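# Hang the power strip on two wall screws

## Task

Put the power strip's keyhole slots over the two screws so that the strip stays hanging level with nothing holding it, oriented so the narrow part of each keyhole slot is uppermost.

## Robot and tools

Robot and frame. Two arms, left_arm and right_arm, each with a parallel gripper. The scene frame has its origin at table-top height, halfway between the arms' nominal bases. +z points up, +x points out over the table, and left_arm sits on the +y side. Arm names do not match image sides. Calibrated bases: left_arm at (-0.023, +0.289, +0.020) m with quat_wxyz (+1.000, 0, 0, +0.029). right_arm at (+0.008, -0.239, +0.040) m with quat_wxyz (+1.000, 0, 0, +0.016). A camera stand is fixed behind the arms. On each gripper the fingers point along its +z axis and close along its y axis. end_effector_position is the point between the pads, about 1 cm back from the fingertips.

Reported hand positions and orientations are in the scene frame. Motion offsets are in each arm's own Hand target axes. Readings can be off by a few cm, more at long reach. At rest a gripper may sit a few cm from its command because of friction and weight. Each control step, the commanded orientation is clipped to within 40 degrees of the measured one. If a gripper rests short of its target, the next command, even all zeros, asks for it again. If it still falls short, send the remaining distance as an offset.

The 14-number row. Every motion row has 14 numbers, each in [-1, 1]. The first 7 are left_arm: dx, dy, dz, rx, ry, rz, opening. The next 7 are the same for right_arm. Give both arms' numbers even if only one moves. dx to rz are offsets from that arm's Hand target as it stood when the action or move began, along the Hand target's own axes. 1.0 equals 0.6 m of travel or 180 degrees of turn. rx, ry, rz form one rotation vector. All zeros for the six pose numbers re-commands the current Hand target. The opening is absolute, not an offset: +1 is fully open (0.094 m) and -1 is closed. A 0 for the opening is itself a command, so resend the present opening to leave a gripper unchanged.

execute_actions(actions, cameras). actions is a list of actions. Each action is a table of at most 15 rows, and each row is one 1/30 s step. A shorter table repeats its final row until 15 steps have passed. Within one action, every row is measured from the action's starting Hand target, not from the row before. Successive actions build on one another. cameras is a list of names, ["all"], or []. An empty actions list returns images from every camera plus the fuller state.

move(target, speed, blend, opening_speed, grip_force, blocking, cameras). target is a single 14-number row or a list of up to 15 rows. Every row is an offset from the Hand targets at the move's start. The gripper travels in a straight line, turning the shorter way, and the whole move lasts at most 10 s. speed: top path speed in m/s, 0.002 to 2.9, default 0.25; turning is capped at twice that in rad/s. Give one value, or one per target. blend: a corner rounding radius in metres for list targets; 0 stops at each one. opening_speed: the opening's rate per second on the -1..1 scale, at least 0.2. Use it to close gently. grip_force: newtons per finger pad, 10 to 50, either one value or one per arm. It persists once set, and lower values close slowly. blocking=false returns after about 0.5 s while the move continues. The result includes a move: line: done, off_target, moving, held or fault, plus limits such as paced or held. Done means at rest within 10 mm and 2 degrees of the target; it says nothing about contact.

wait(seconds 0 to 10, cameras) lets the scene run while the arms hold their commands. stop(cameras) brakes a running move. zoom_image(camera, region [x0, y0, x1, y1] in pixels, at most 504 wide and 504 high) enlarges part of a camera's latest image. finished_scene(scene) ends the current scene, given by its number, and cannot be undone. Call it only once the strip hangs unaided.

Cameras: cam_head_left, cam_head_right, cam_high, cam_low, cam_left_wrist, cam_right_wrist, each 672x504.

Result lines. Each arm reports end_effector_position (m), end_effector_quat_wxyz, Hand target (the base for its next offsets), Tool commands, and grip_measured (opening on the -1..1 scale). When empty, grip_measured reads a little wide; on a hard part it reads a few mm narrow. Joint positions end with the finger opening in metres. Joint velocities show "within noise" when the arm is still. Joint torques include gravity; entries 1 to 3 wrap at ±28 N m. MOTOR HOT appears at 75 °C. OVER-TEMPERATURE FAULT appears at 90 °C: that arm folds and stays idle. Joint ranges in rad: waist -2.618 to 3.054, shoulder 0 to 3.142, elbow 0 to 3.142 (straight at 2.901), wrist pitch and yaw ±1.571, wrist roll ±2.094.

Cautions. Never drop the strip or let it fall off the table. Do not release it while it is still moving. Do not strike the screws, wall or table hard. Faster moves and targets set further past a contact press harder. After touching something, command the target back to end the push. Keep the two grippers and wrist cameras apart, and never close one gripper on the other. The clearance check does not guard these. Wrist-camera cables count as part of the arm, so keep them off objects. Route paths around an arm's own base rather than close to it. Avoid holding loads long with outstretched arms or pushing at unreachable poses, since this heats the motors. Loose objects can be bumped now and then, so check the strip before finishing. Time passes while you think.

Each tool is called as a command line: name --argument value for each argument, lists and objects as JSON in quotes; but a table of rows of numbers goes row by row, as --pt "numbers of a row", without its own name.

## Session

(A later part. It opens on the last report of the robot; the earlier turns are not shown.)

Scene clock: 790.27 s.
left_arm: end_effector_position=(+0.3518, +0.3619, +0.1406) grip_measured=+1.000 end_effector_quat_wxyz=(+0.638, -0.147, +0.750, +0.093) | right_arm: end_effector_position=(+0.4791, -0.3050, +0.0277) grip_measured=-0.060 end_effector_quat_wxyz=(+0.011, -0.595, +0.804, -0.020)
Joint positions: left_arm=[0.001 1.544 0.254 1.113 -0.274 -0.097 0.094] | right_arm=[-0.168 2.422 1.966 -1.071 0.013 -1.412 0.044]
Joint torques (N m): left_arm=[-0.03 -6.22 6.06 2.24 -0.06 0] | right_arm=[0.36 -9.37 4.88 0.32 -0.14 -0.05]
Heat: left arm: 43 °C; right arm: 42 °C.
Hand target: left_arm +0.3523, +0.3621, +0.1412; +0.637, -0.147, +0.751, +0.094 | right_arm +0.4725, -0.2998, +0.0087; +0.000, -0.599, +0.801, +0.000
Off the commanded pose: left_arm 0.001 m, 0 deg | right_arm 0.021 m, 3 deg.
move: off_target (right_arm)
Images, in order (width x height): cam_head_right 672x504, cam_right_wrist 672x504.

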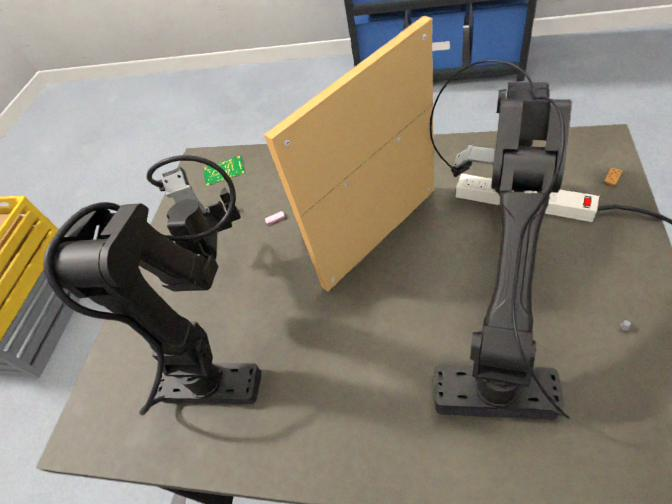

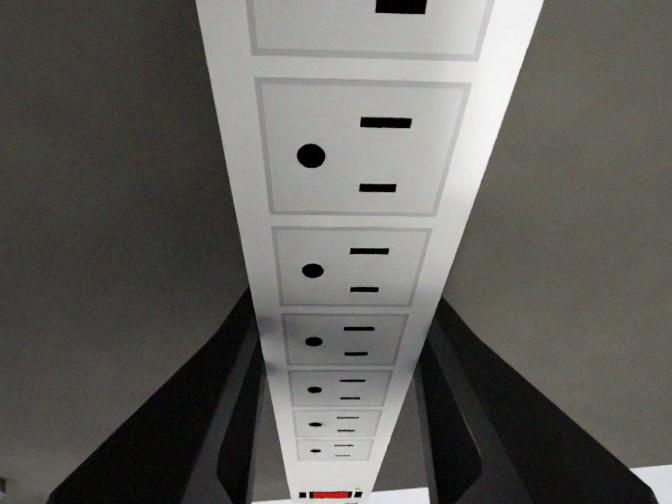

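move --target '[0,0,0,0,0,0,1.0,0,0,0,0,0,0,-0.35]' --opening_speed 0.6

move --target '[0,0,0,0,0,0,1.0,0,0,-0.1667,0,0,0,-0.35]' --speed 0.12 --cameras '["cam_head_right","cam_right_wrist","cam_high","cam_low"]'

Scene clock: 801.33 s.
left_arm: end_effector_position=(+0.3518, +0.3619, +0.1406) grip_measured=+1.000 end_effector_quat_wxyz=(+0.638, -0.147, +0.750, +0.093) | right_arm: end_effector_position=(+0.4791, -0.3050, +0.0277) grip_measured=-0.061 end_effector_quat_wxyz=(+0.011, -0.595, +0.804, -0.020)
Joint positions: left_arm=[0.001 1.544 0.254 1.113 -0.274 -0.097 0.094] | right_arm=[-0.168 2.422 1.966 -1.071 0.013 -1.412 0.044]
Joint torques (N m): left_arm=[-0.03 -6.22 6.06 2.24 -0.06 0] | right_arm=[0.39 -9.39 4.9 0.33 -0.15 -0.06]
Heat: left arm: 43 °C; right arm: 42 °C.
Hand target: left_arm +0.3523, +0.3621, +0.1412; +0.637, -0.147, +0.751, +0.094 | right_arm +0.4725, -0.2998, +0.0087; +0.000, -0.599, +0.801, +0.000
Off the commanded pose: left_arm 0.001 m, 0 deg | right_arm 0.021 m, 3 deg.
move: off_target (right_arm)

Scene clock: 802.90 s.
left_arm: end_effector_position=(+0.3518, +0.3619, +0.1406) grip_measured=+1.000 end_effector_quat_wxyz=(+0.638, -0.147, +0.750, +0.093) | right_arm: end_effector_position=(+0.4673, -0.2972, +0.0923) grip_measured=-0.061 end_effector_quat_wxyz=(-0.003, -0.598, +0.802, +0.018)
Joint positions: left_arm=[0.001 1.544 0.254 1.113 -0.274 -0.097 0.094] | right_arm=[-0.168 2.422 2.223 -1.403 -0.022 -1.419 0.044]
Joint torques (N m): left_arm=[-0.03 -6.23 6.06 2.24 -0.07 -0.01] | right_arm=[0.34 -13.05 9.21 -0.08 0.24 0.02]
Heat: left arm: 43 °C; right arm: 42 °C.
Hand target: left_arm +0.3523, +0.3621, +0.1412; +0.637, -0.147, +0.751, +0.094 | right_arm +0.4724, -0.2997, +0.1087; +0.000, -0.599, +0.801, +0.000
Off the commanded pose: left_arm 0.001 m, 0 deg | right_arm 0.017 m, 2 deg.
move: off_target (right_arm)
Images, in order (width x height): cam_head_right 672x504, cam_high 672x504, cam_low 672x504, cam_right_wrist 672x504.

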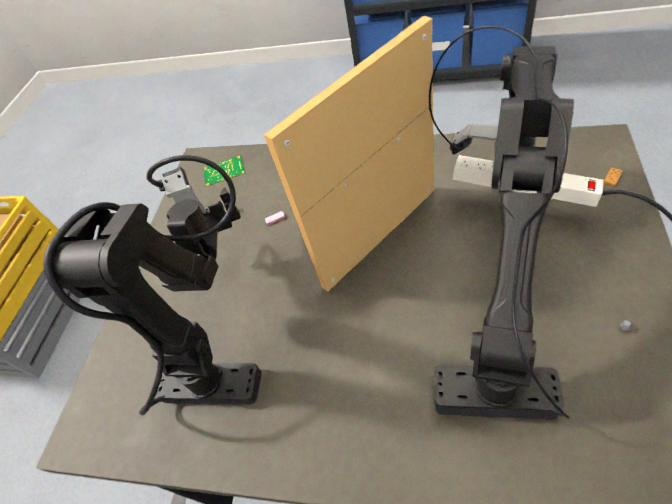

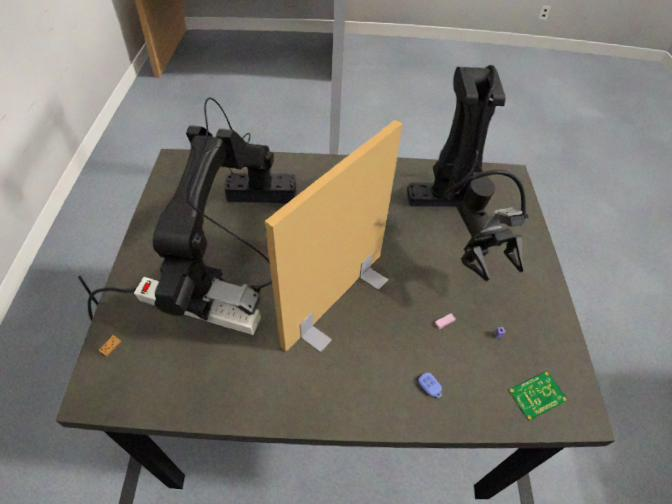

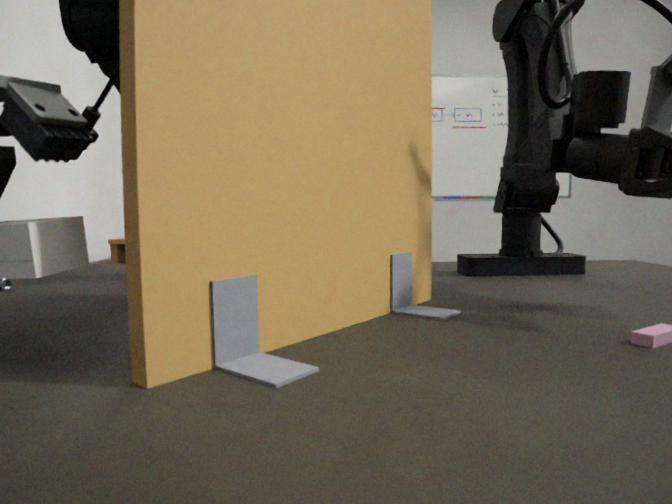

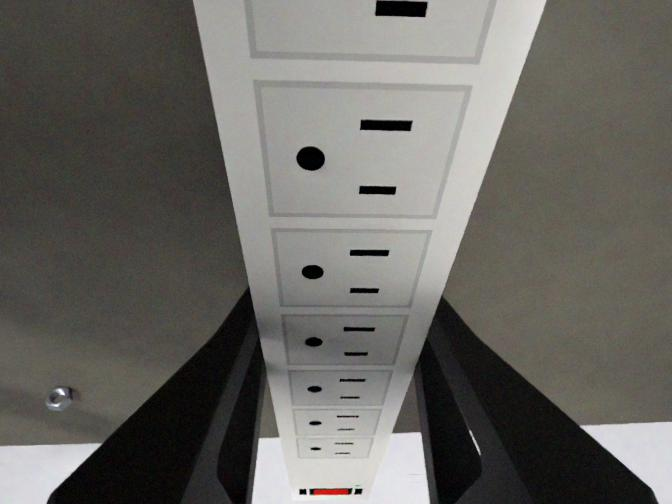

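move --pt "0 0 0 0 0 0 1.0 0.1093 0.1938 -0.1667 0 0 0 -0.35" --pt "0 0 0 0 0 0 1.0 0.0378 0.3053 -0.30 0.4285 -0.307 -0.307 -0.35" --blend '[0.03,0]' --speed 0.2 --cameras '["all"]'

Scene clock: 847.20 s.
left_arm: end_effector_position=(+0.3518, +0.3619, +0.1406) grip_measured=+1.000 end_effector_quat_wxyz=(+0.638, -0.147, +0.750, +0.093) | right_arm: end_effector_position=(+0.2970, -0.2787, +0.2726) grip_measured=-0.061 end_effector_quat_wxyz=(+0.648, -0.632, +0.345, -0.246)
Joint positions: left_arm=[0.001 1.544 0.254 1.113 -0.274 -0.097 0.094] | right_arm=[-0.838 1.195 0.614 -0.027 -1.503 -2.039 0.044]
Joint torques (N m): left_arm=[-0.03 -6.22 6.08 2.23 -0.06 -0.01] | right_arm=[0.57 -4.63 6.39 1.81 -1.16 -0.32]
Heat: left arm: 43 °C; right arm: 47 °C.
Hand target: left_arm +0.3523, +0.3621, +0.1412; +0.637, -0.147, +0.751, +0.094 | right_arm +0.2902, -0.2697, +0.2886; +0.674, -0.674, +0.214, -0.214
Off the commanded pose: left_arm 0.001 m, 0 deg | right_arm 0.020 m, 17 deg.
joint sent to its limit (right arm) — joint 5 (wrist yaw), lower limit; joint 6 (wrist roll), lower limit. The joint targets are off in orientation, not in position.
move: off_target (right_arm)

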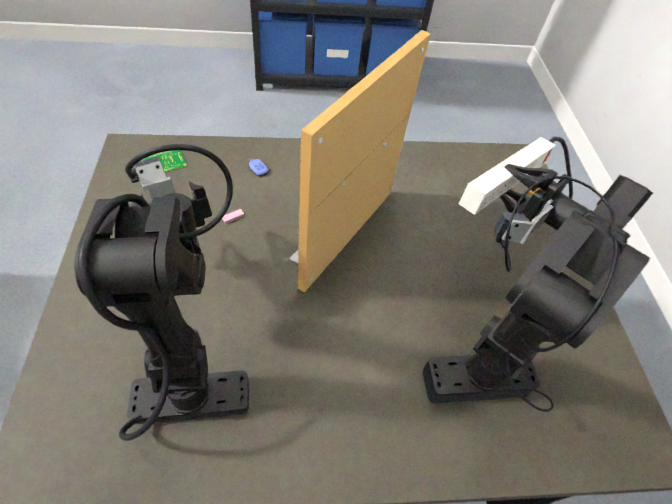

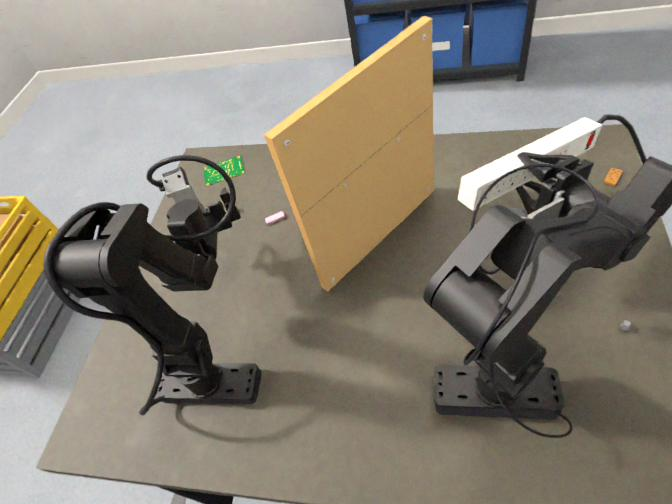

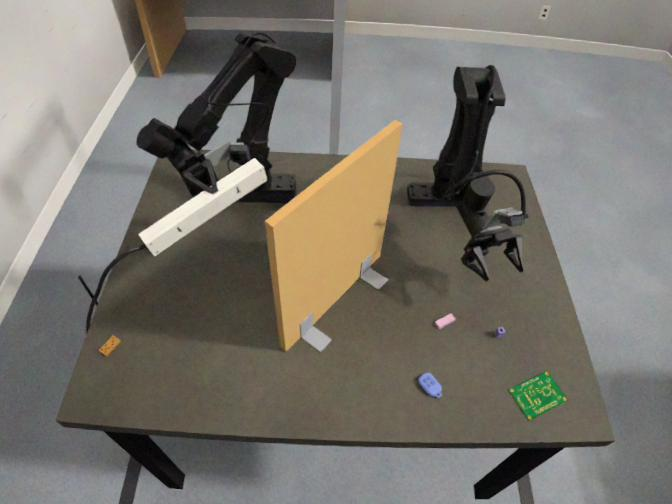

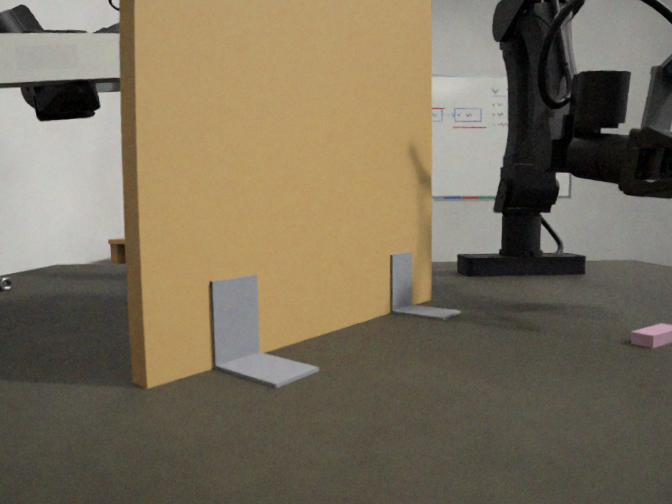

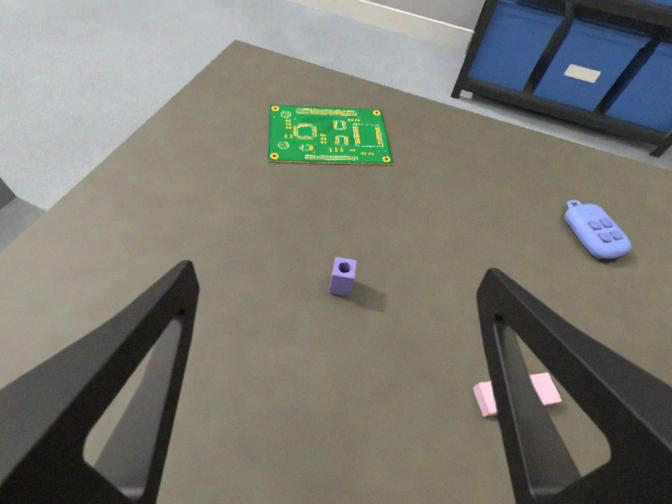

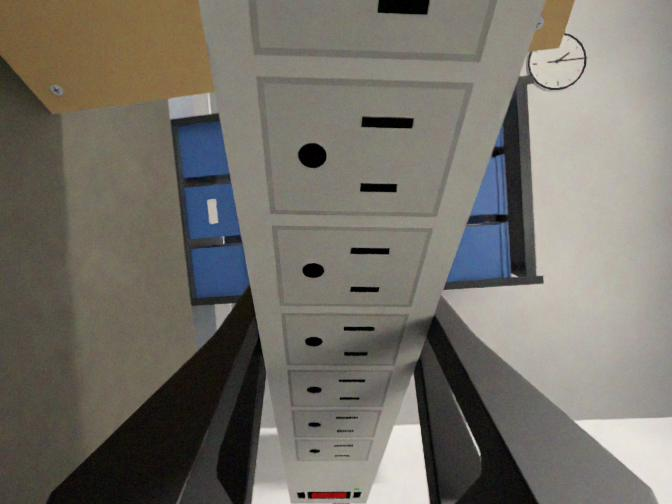

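move --target '[0,0,0,0,0,0,1.0,-0.1795,-0.1333,0.1385,0,0,0,-0.35]' --speed 0.15 --cameras '["cam_head_left","cam_head_right","cam_high","cam_right_wrist"]'

Scene clock: 867.30 s.
left_arm: end_effector_position=(+0.3518, +0.3619, +0.1406) grip_measured=+1.000 end_effector_quat_wxyz=(+0.638, -0.147, +0.750, +0.093) | right_arm: end_effector_position=(+0.2572, -0.1464, +0.3460) grip_measured=-0.061 end_effector_quat_wxyz=(+0.669, -0.667, +0.277, -0.175)
Joint positions: left_arm=[0.001 1.544 0.254 1.113 -0.274 -0.097 0.094] | right_arm=[-0.388 0.759 0.614 -0.003 -1.276 -1.574 0.044]
Joint torques (N m): left_arm=[-0.05 -6.22 6.06 2.23 -0.06 -0.01] | right_arm=[0.88 -2.02 8.76 2.13 -0.43 -0.23]
Heat: left arm: 43 °C; right arm: 44 °C.
Hand target: left_arm +0.3523, +0.3621, +0.1412; +0.637, -0.147, +0.751, +0.094 | right_arm +0.2500, -0.1396, +0.3685; +0.674, -0.674, +0.213, -0.214
Off the commanded pose: left_arm 0.001 m, 0 deg | right_arm 0.025 m, 9 deg.
move: off_target (right_arm)
Images, in order (width x height): cam_head_left 672x504, cam_head_right 672x504, cam_high 672x504, cam_right_wrist 672x504.

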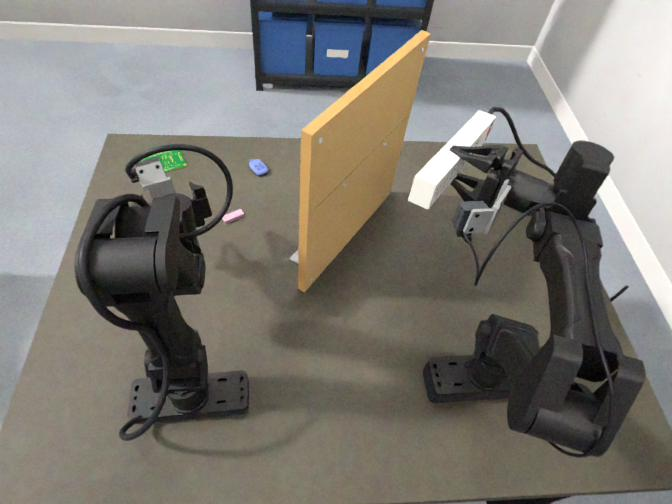

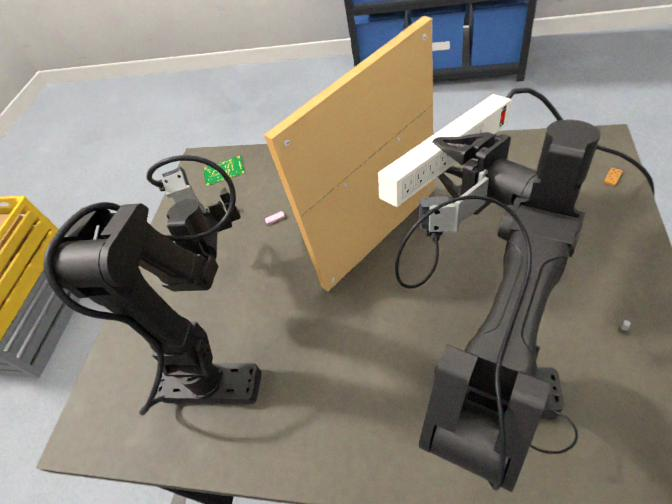

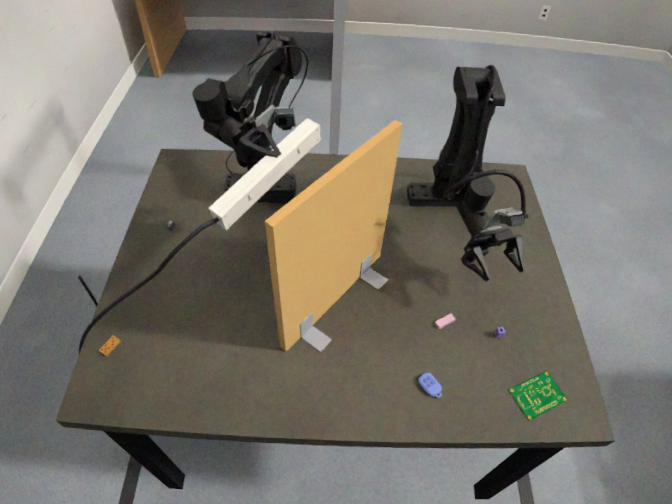

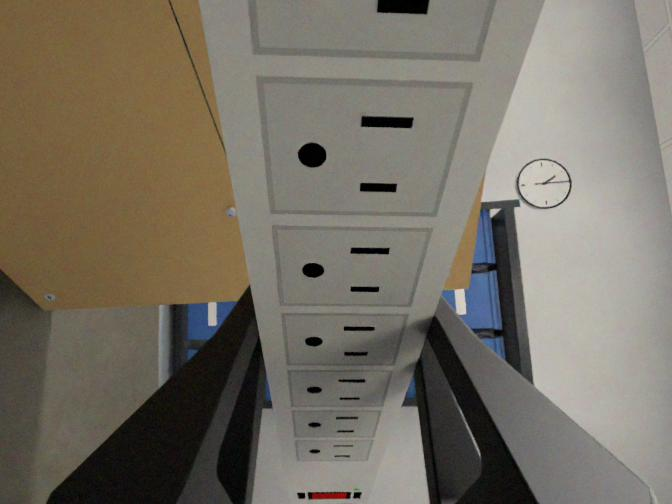

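move --pt "-0.62 -0.0893 -0.4025 0.11 0.023 0.034 0.3 0 0 0 0 0 0 -0.35" --pt "-0.5827 -0.4375 -0.4265 0.2206 0.0464 0.0684 0.3 0 0 0 0 0 0 -0.35" --pt "-0.4515 -0.4313 -0.4037 0.2206 0.0464 0.0684 0.3 0 0 0 0 0 0 -0.35" --blend '[0.06,0.03,0]' --speed 0.22 --cameras '["cam_head_left","cam_high","cam_left_wrist","cam_right_wrist"]'

Scene clock: 935.37 s.
left_arm: end_effector_position=(+0.2563, +0.0671, +0.4608) grip_measured=+0.302 end_effector_quat_wxyz=(+0.577, +0.150, +0.795, -0.108) | right_arm: end_effector_position=(+0.2574, -0.1465, +0.3465) grip_measured=-0.061 end_effector_quat_wxyz=(+0.670, -0.666, +0.277, -0.175)
Joint positions: left_arm=[-0.992 1.241 1.658 -0.785 -0.531 -0.19 0.061] | right_arm=[-0.388 0.759 0.614 0.002 -1.275 -1.57 0.044]
Joint torques (N m): left_arm=[-0.61 -5.19 5.82 2.34 -0.18 0.01] | right_arm=[0.87 -1.96 8.62 2.11 -0.42 -0.25]
Heat: left arm: 43 °C; right arm: 45 °C.
Hand target: left_arm +0.2543, +0.0671, +0.4611; +0.581, +0.151, +0.792, -0.110 | right_arm +0.2500, -0.1396, +0.3685; +0.674, -0.674, +0.214, -0.214
Off the commanded pose: left_arm 0.002 m, 1 deg | right_arm 0.024 m, 9 deg.
move: off_target (right_arm)
Images, in order (width x height): cam_head_left 672x504, cam_high 672x504, cam_left_wrist 672x504, cam_right_wrist 672x504.

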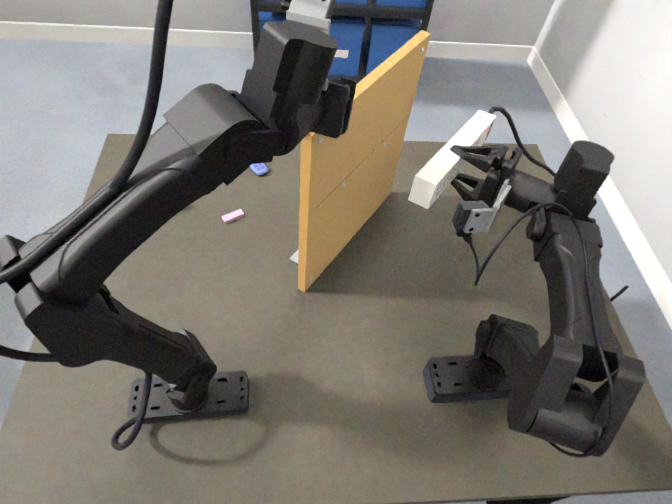

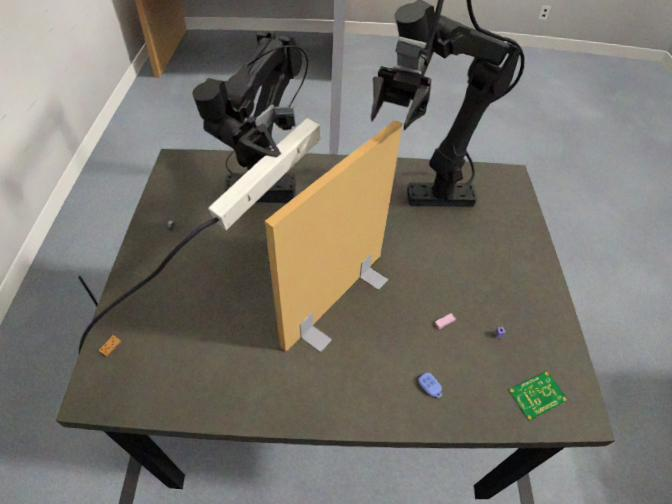

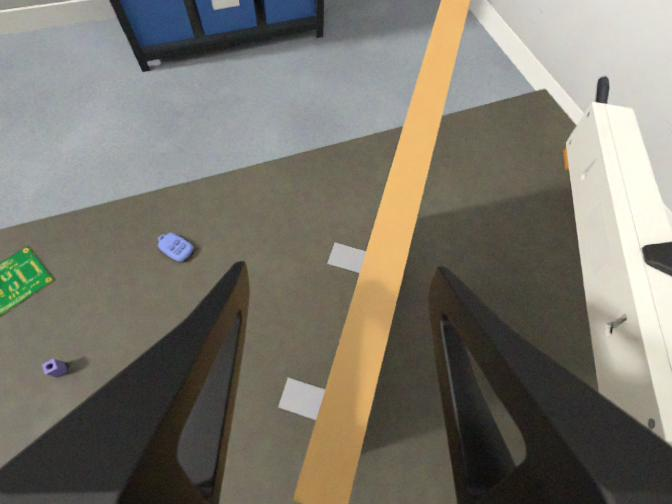

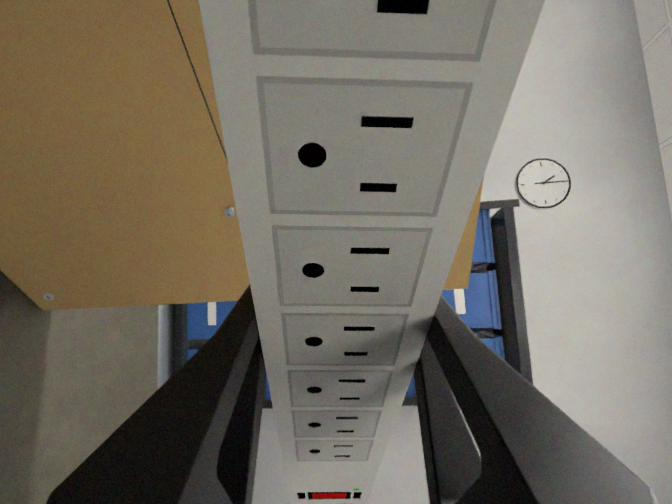

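move --pt "-0.095 0 -0.0309 0 0 0 0.3 0 0 0 0 0 0 -0.35" --pt "-0.0805 -0.1592 -0.0763 0 0 0 0.3 0 0 0 0 0 0 -0.35" --blend '[0.02,0]' --speed 0.15 --cameras '["cam_head_left","cam_left_wrist"]'

Scene clock: 956.70 s.
left_arm: end_effector_position=(+0.1918, -0.0132, +0.5211) grip_measured=+0.302 end_effector_quat_wxyz=(+0.581, +0.155, +0.790, -0.118) | right_arm: end_effector_position=(+0.2574, -0.1465, +0.3466) grip_measured=-0.061 end_effector_quat_wxyz=(+0.670, -0.667, +0.277, -0.176)
Joint positions: left_arm=[-1.401 1.631 2.348 -1.208 -0.888 -0.399 0.061] | right_arm=[-0.388 0.759 0.614 0.002 -1.275 -1.57 0.044]
Joint torques (N m): left_arm=[-0.34 -5.72 7.51 1.71 -0.45 -0.14] | right_arm=[0.9 -1.95 8.65 2.11 -0.42 -0.25]
Heat: left arm: 42 °C; right arm: 45 °C.
Hand target: left_arm +0.1921, -0.0111, +0.5209; +0.581, +0.151, +0.792, -0.111 | right_arm +0.2500, -0.1396, +0.3685; +0.674, -0.674, +0.213, -0.214
Off the commanded pose: left_arm 0.002 m, 1 deg | right_arm 0.024 m, 9 deg.
move: off_target (right_arm)
Images, in order (width x height): cam_head_left 672x504, cam_left_wrist 672x504.

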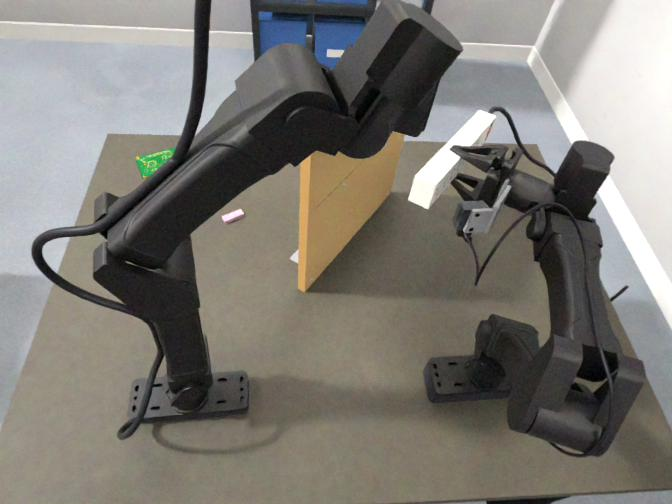

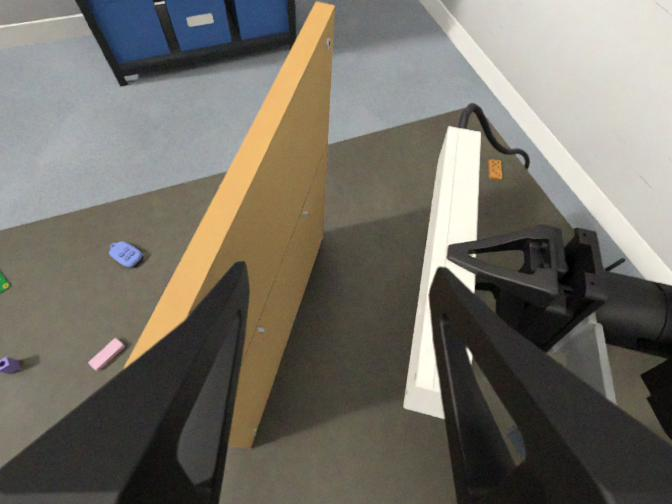

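zoom_image --camera "cam_left_wrist" --region '[200, 150, 360, 350]'

zoom_image --camera "cam_left_wrist" --region '[360, 100, 540, 430]'

zoom_image --camera "cam_left_wrist" --region '[200, 0, 400, 160]'

Scaled by 2.520.

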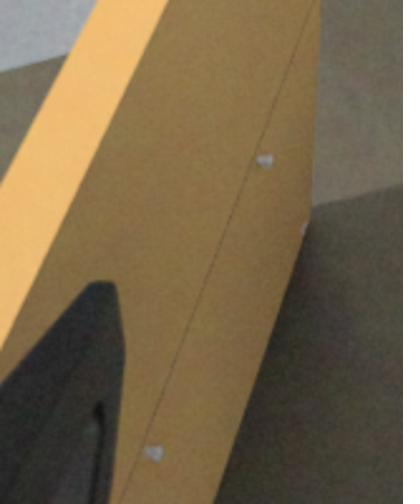

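Scaled by 1.527.

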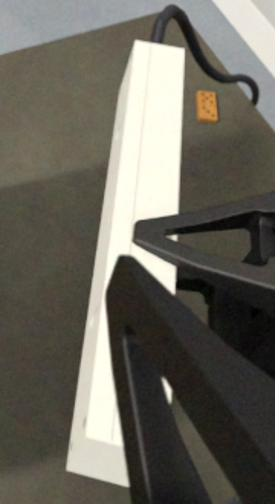

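Scaled by 2.520.

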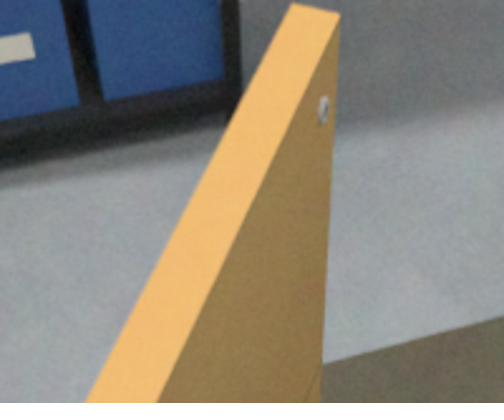

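move --target '[0,0,0,0,0,0,0.3,0.0448,0.1967,0.1908,0,0.0111,-0.0167,-0.35]' --speed 0.12 --cameras '["cam_head_left","cam_head_right","cam_left_wrist","cam_right_wrist"]'

Scene clock: 986.20 s.
left_arm: end_effector_position=(+0.1917, -0.0132, +0.5211) grip_measured=+0.302 end_effector_quat_wxyz=(+0.581, +0.155, +0.790, -0.118) | right_arm: end_effector_position=(+0.3425, -0.0690, +0.2333) grip_measured=-0.061 end_effector_quat_wxyz=(+0.645, -0.685, +0.257, -0.221)
Joint positions: left_arm=[-1.401 1.631 2.348 -1.208 -0.888 -0.399 0.061] | right_arm=[0.104 1.339 0.397 0.847 -0.744 -1.605 0.044]
Joint torques (N m): left_arm=[-0.35 -5.72 7.54 1.72 -0.45 -0.13] | right_arm=[0.84 -3.3 5.94 2.56 -0.41 -0.23]
Heat: left arm: 40 °C; right arm: 45 °C.
Hand target: left_arm +0.1921, -0.0111, +0.5210; +0.581, +0.151, +0.792, -0.111 | right_arm +0.3380, -0.0616, +0.2505; +0.664, -0.676, +0.208, -0.243
Off the commanded pose: left_arm 0.002 m, 1 deg | right_arm 0.019 m, 7 deg.
move: off_target (right_arm)
Images, in order (width x height): cam_head_left 672x504, cam_head_right 672x504, cam_left_wrist 672x504, cam_right_wrist 672x504.

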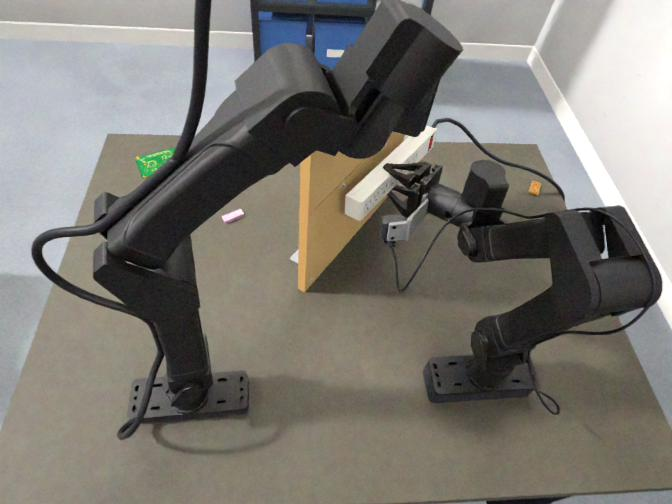

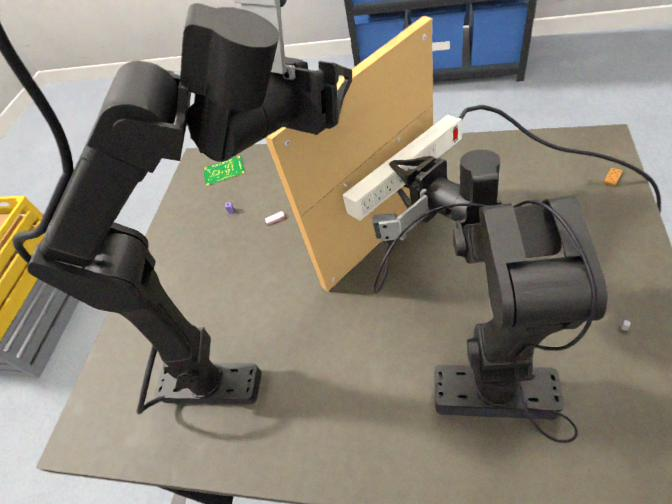

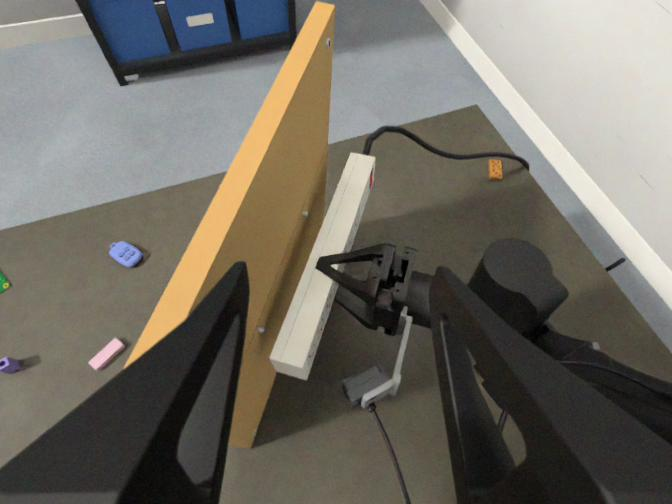

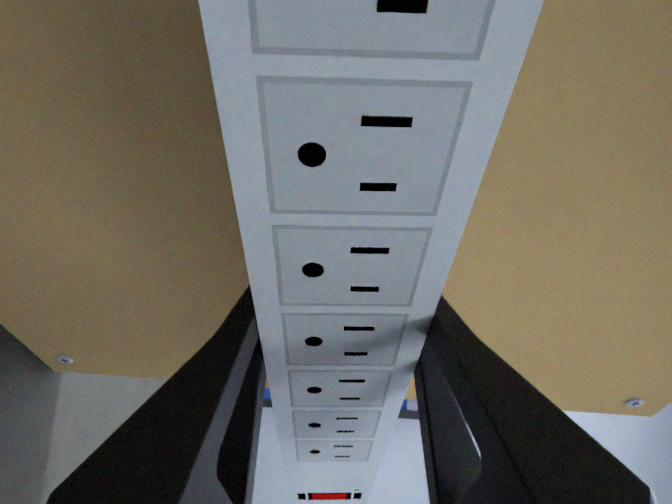

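zoom_image --camera "cam_left_wrist" --region '[230, 130, 410, 400]'

Scaled by 1.867.

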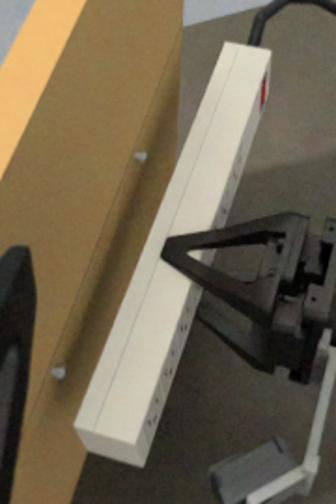

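zoom_image --camera "cam_right_wrist" --region '[180, 0, 560, 252]'

zoom_image --camera "cam_right_wrist" --region '[240, 252, 440, 504]'

Scaled by 1.326.

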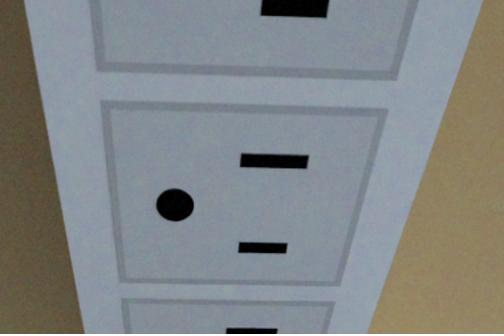

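Scaled by 2.000.

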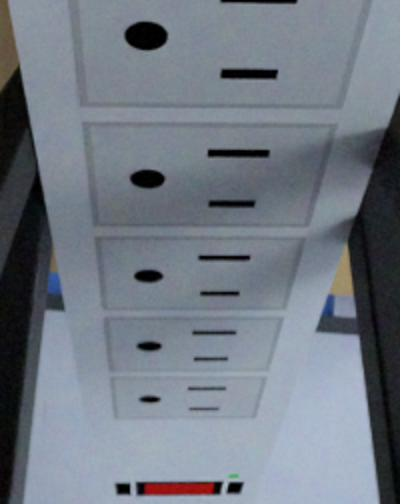

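move --target '[0,0,0,0,0,0,0.3,-0.02,0.02,0.0367,0,-0.0094,-0.01,-0.35]' --speed 0.06 --cameras '["cam_head_right","cam_left_wrist","cam_right_wrist"]'

zoom_image --camera "cam_left_wrist" --region '[230, 130, 410, 400]'

Scene clock: 1068.37 s.
left_arm: end_effector_position=(+0.1917, -0.0132, +0.5211) grip_measured=+0.302 end_effector_quat_wxyz=(+0.581, +0.155, +0.790, -0.118) | right_arm: end_effector_position=(+0.3468, -0.0493, +0.2127) grip_measured=-0.061 end_effector_quat_wxyz=(-0.637, +0.694, -0.255, +0.217)
Joint positions: left_arm=[-1.401 1.631 2.348 -1.208 -0.888 -0.399 0.061] | right_arm=[0.182 1.445 0.397 0.927 -0.672 -1.621 0.044]
Joint torques (N m): left_arm=[-0.34 -5.72 7.54 1.72 -0.45 -0.13] | right_arm=[1.31 -3.85 6.63 2.67 -0.63 -0.4]
Heat: left arm: 38 °C; right arm: 44 °C.
Hand target: left_arm +0.1921, -0.0111, +0.5210; +0.581, +0.151, +0.792, -0.111 | right_arm +0.3424, -0.0373, +0.2378; -0.663, +0.682, -0.187, +0.244
Off the commanded pose: left_arm 0.002 m, 1 deg | right_arm 0.028 m, 9 deg.
move: off_target (right_arm)
Images, in order (width x height): cam_head_right 672x504, cam_left_wrist 672x504, cam_right_wrist 672x504.

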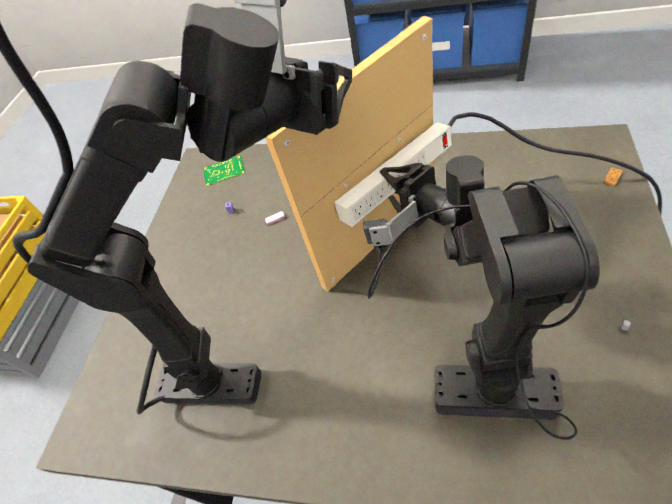

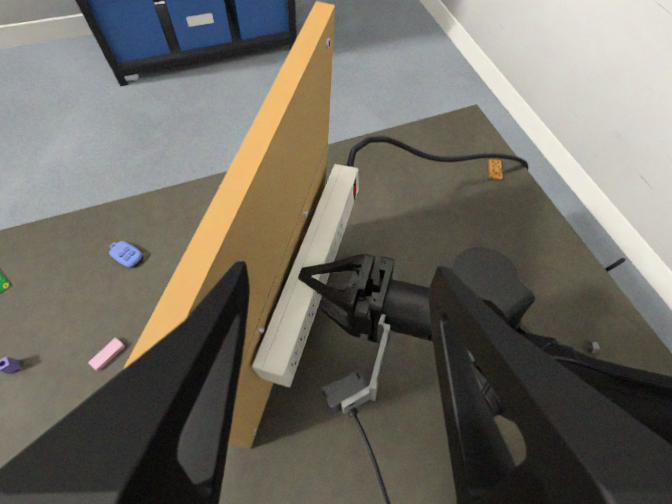

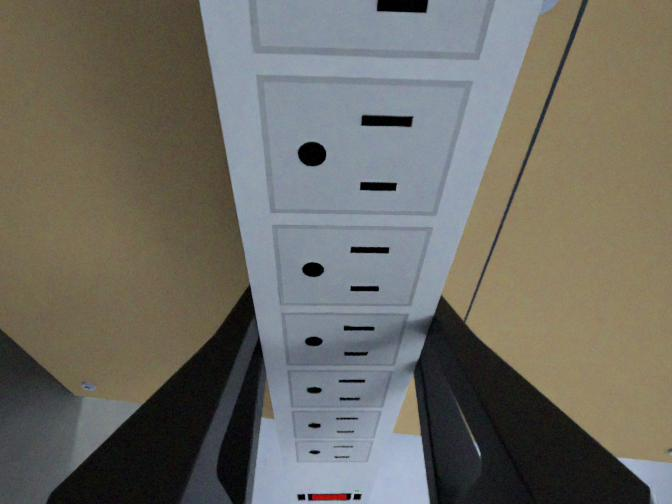

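Scaled by 1.867.

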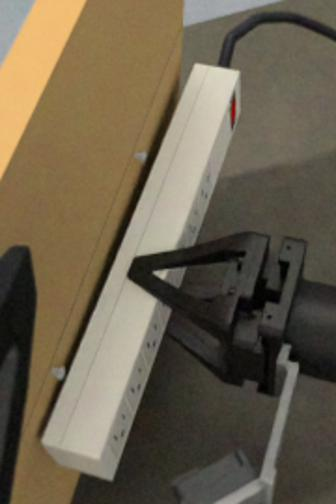

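move --target '[-0.0082,0.0962,0.0257,0,0,0,0.3,0,0,0,0,0,0,-0.35]' --speed 0.1 --cameras '["cam_head_right","cam_left_wrist"]'

zoom_image --camera "cam_left_wrist" --region '[180, 130, 360, 400]'

zoom_image --camera "cam_head_right" --region '[260, 100, 480, 300]'

Scene clock: 1147.93 s.
left_arm: end_effector_position=(+0.2275, +0.0329, +0.5193) grip_measured=+0.302 end_effector_quat_wxyz=(+0.577, +0.153, +0.794, -0.112) | right_arm: end_effector_position=(+0.3469, -0.0493, +0.2130) grip_measured=-0.061 end_effector_quat_wxyz=(-0.637, +0.694, -0.255, +0.218)
Joint positions: left_arm=[-1.19 1.489 2.179 -1.109 -0.705 -0.281 0.061] | right_arm=[0.182 1.445 0.397 0.929 -0.672 -1.621 0.044]
Joint torques (N m): left_arm=[0.53 -6.41 4.71 2.21 -0.22 0.05] | right_arm=[1.33 -3.79 6.61 2.69 -0.6 -0.4]
Heat: left arm: 37 °C; right arm: 56 °C.
Hand target: left_arm +0.2284, +0.0367, +0.5210; +0.581, +0.151, +0.792, -0.111 | right_arm +0.3423, -0.0373, +0.2378; -0.663, +0.682, -0.187, +0.244
Off the commanded pose: left_arm 0.004 m, 1 deg | right_arm 0.028 m, 9 deg.
move: off_target (right_arm)
Images, in order (width x height): cam_head_right 672x504, cam_left_wrist 672x504.

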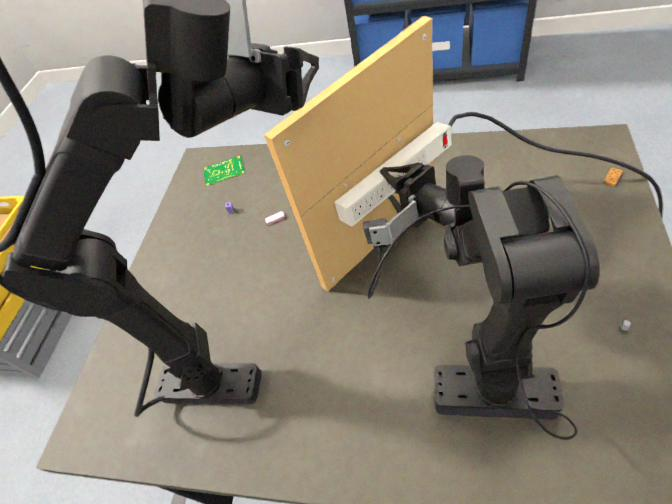

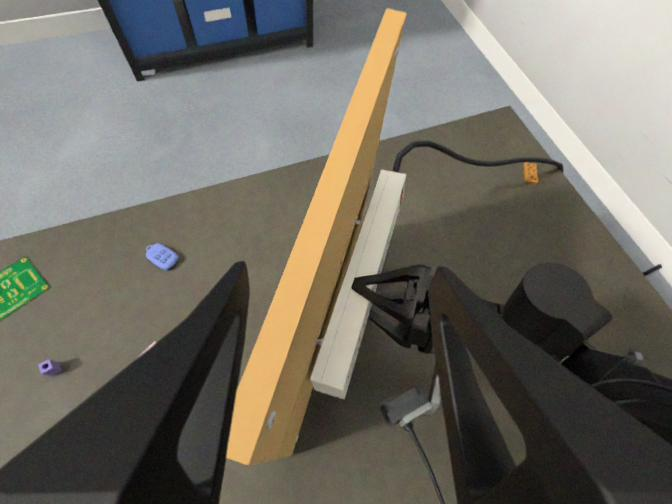

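Scaled by 1.867.

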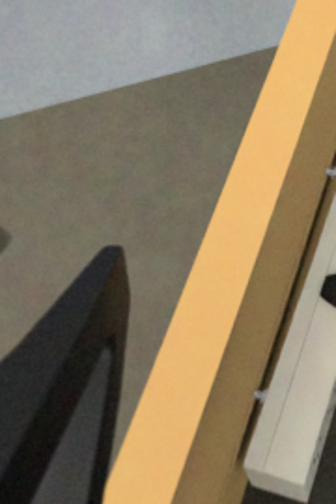

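Scaled by 2.291.

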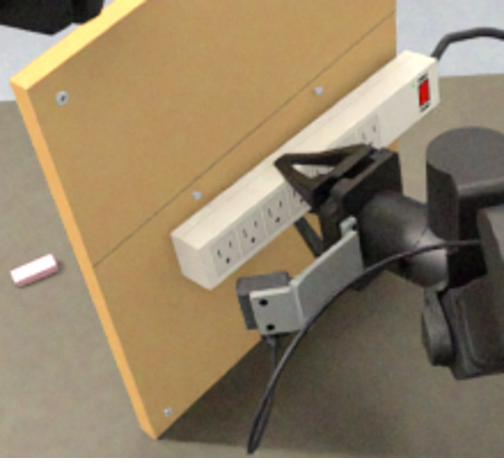

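move --pt "0 0 0 0 0 0 0.3 0 0 -0.0417 0 0 0 -0.35" --pt "0 0 0 0 0 0 0.3 0.0073 -0.0863 -0.0417 0.022 0 0 -0.35" --speed 0.06 --cameras '["cam_head_right","cam_left_wrist","cam_right_wrist"]'

zoom_image --camera "cam_left_wrist" --region '[250, 150, 430, 420]'

zoom_image --camera "cam_head_right" --region '[260, 100, 480, 300]'

Scene clock: 1178.37 s.
left_arm: end_effector_position=(+0.2275, +0.0328, +0.5193) grip_measured=+0.302 end_effector_quat_wxyz=(+0.577, +0.153, +0.794, -0.112) | right_arm: end_effector_position=(+0.3281, -0.0639, +0.2383) grip_measured=-0.061 end_effector_quat_wxyz=(+0.655, -0.680, +0.257, -0.205)
Joint positions: left_arm=[-1.19 1.489 2.179 -1.108 -0.704 -0.281 0.061] | right_arm=[0.121 1.279 0.367 0.834 -0.753 -1.566 0.044]
Joint torques (N m): left_arm=[0.53 -6.42 4.7 2.21 -0.23 0.06] | right_arm=[-0.01 -6.52 10.4 2.42 -0.62 -0.25]
Heat: left arm: 40 °C; right arm: 56 °C.
Hand target: left_arm +0.2284, +0.0367, +0.5210; +0.581, +0.151, +0.792, -0.110 | right_arm +0.3278, -0.0576, +0.2898; +0.686, -0.659, +0.179, -0.250
Off the commanded pose: left_arm 0.004 m, 1 deg | right_arm 0.052 m, 11 deg.
move: off_target (right_arm)
Images, in order (width x height): cam_head_right 672x504, cam_left_wrist 672x504, cam_right_wrist 672x504.

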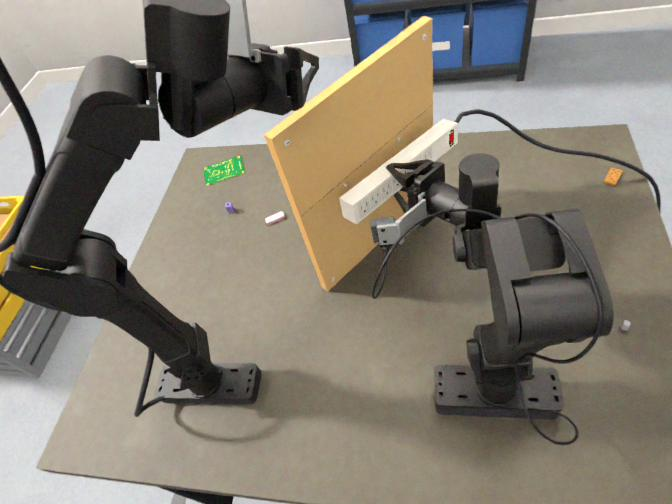

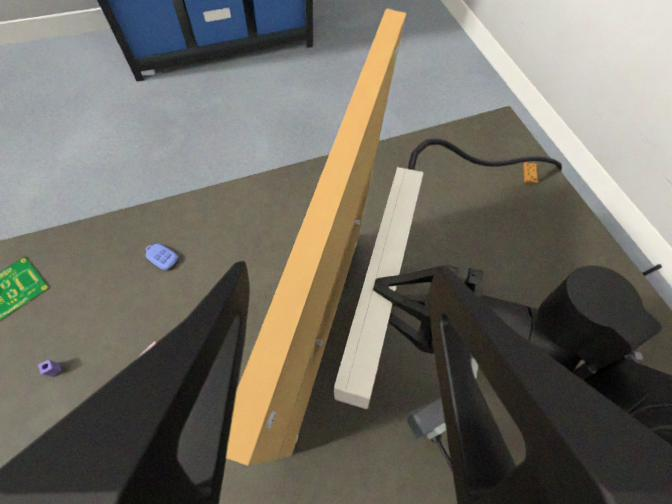

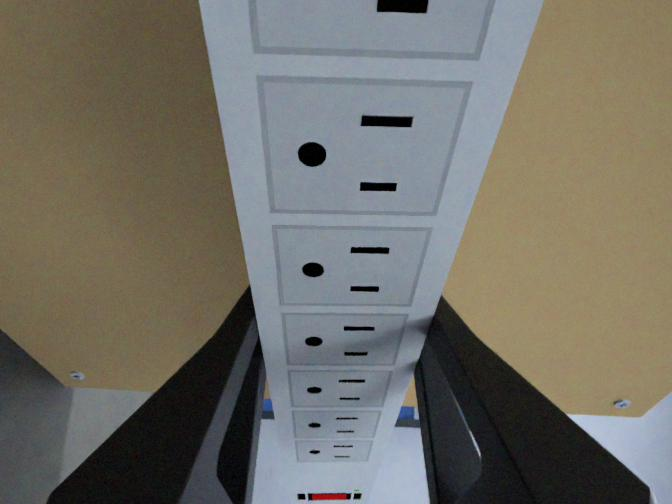

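Scaled by 1.867.

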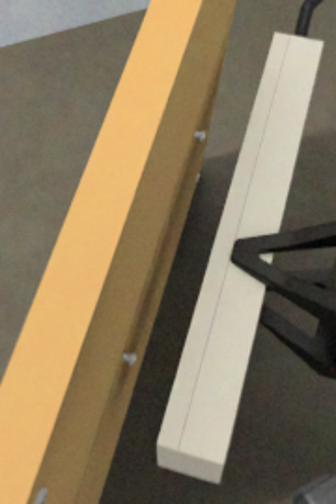

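Scaled by 2.291.

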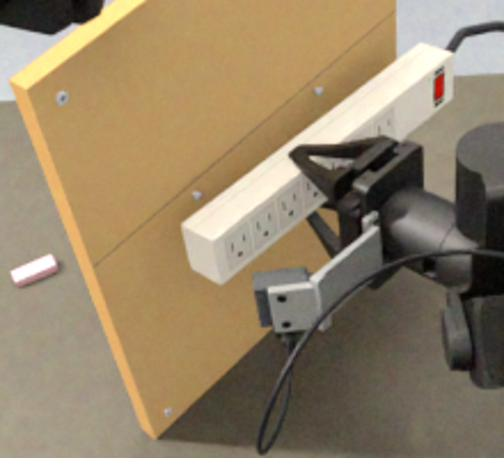

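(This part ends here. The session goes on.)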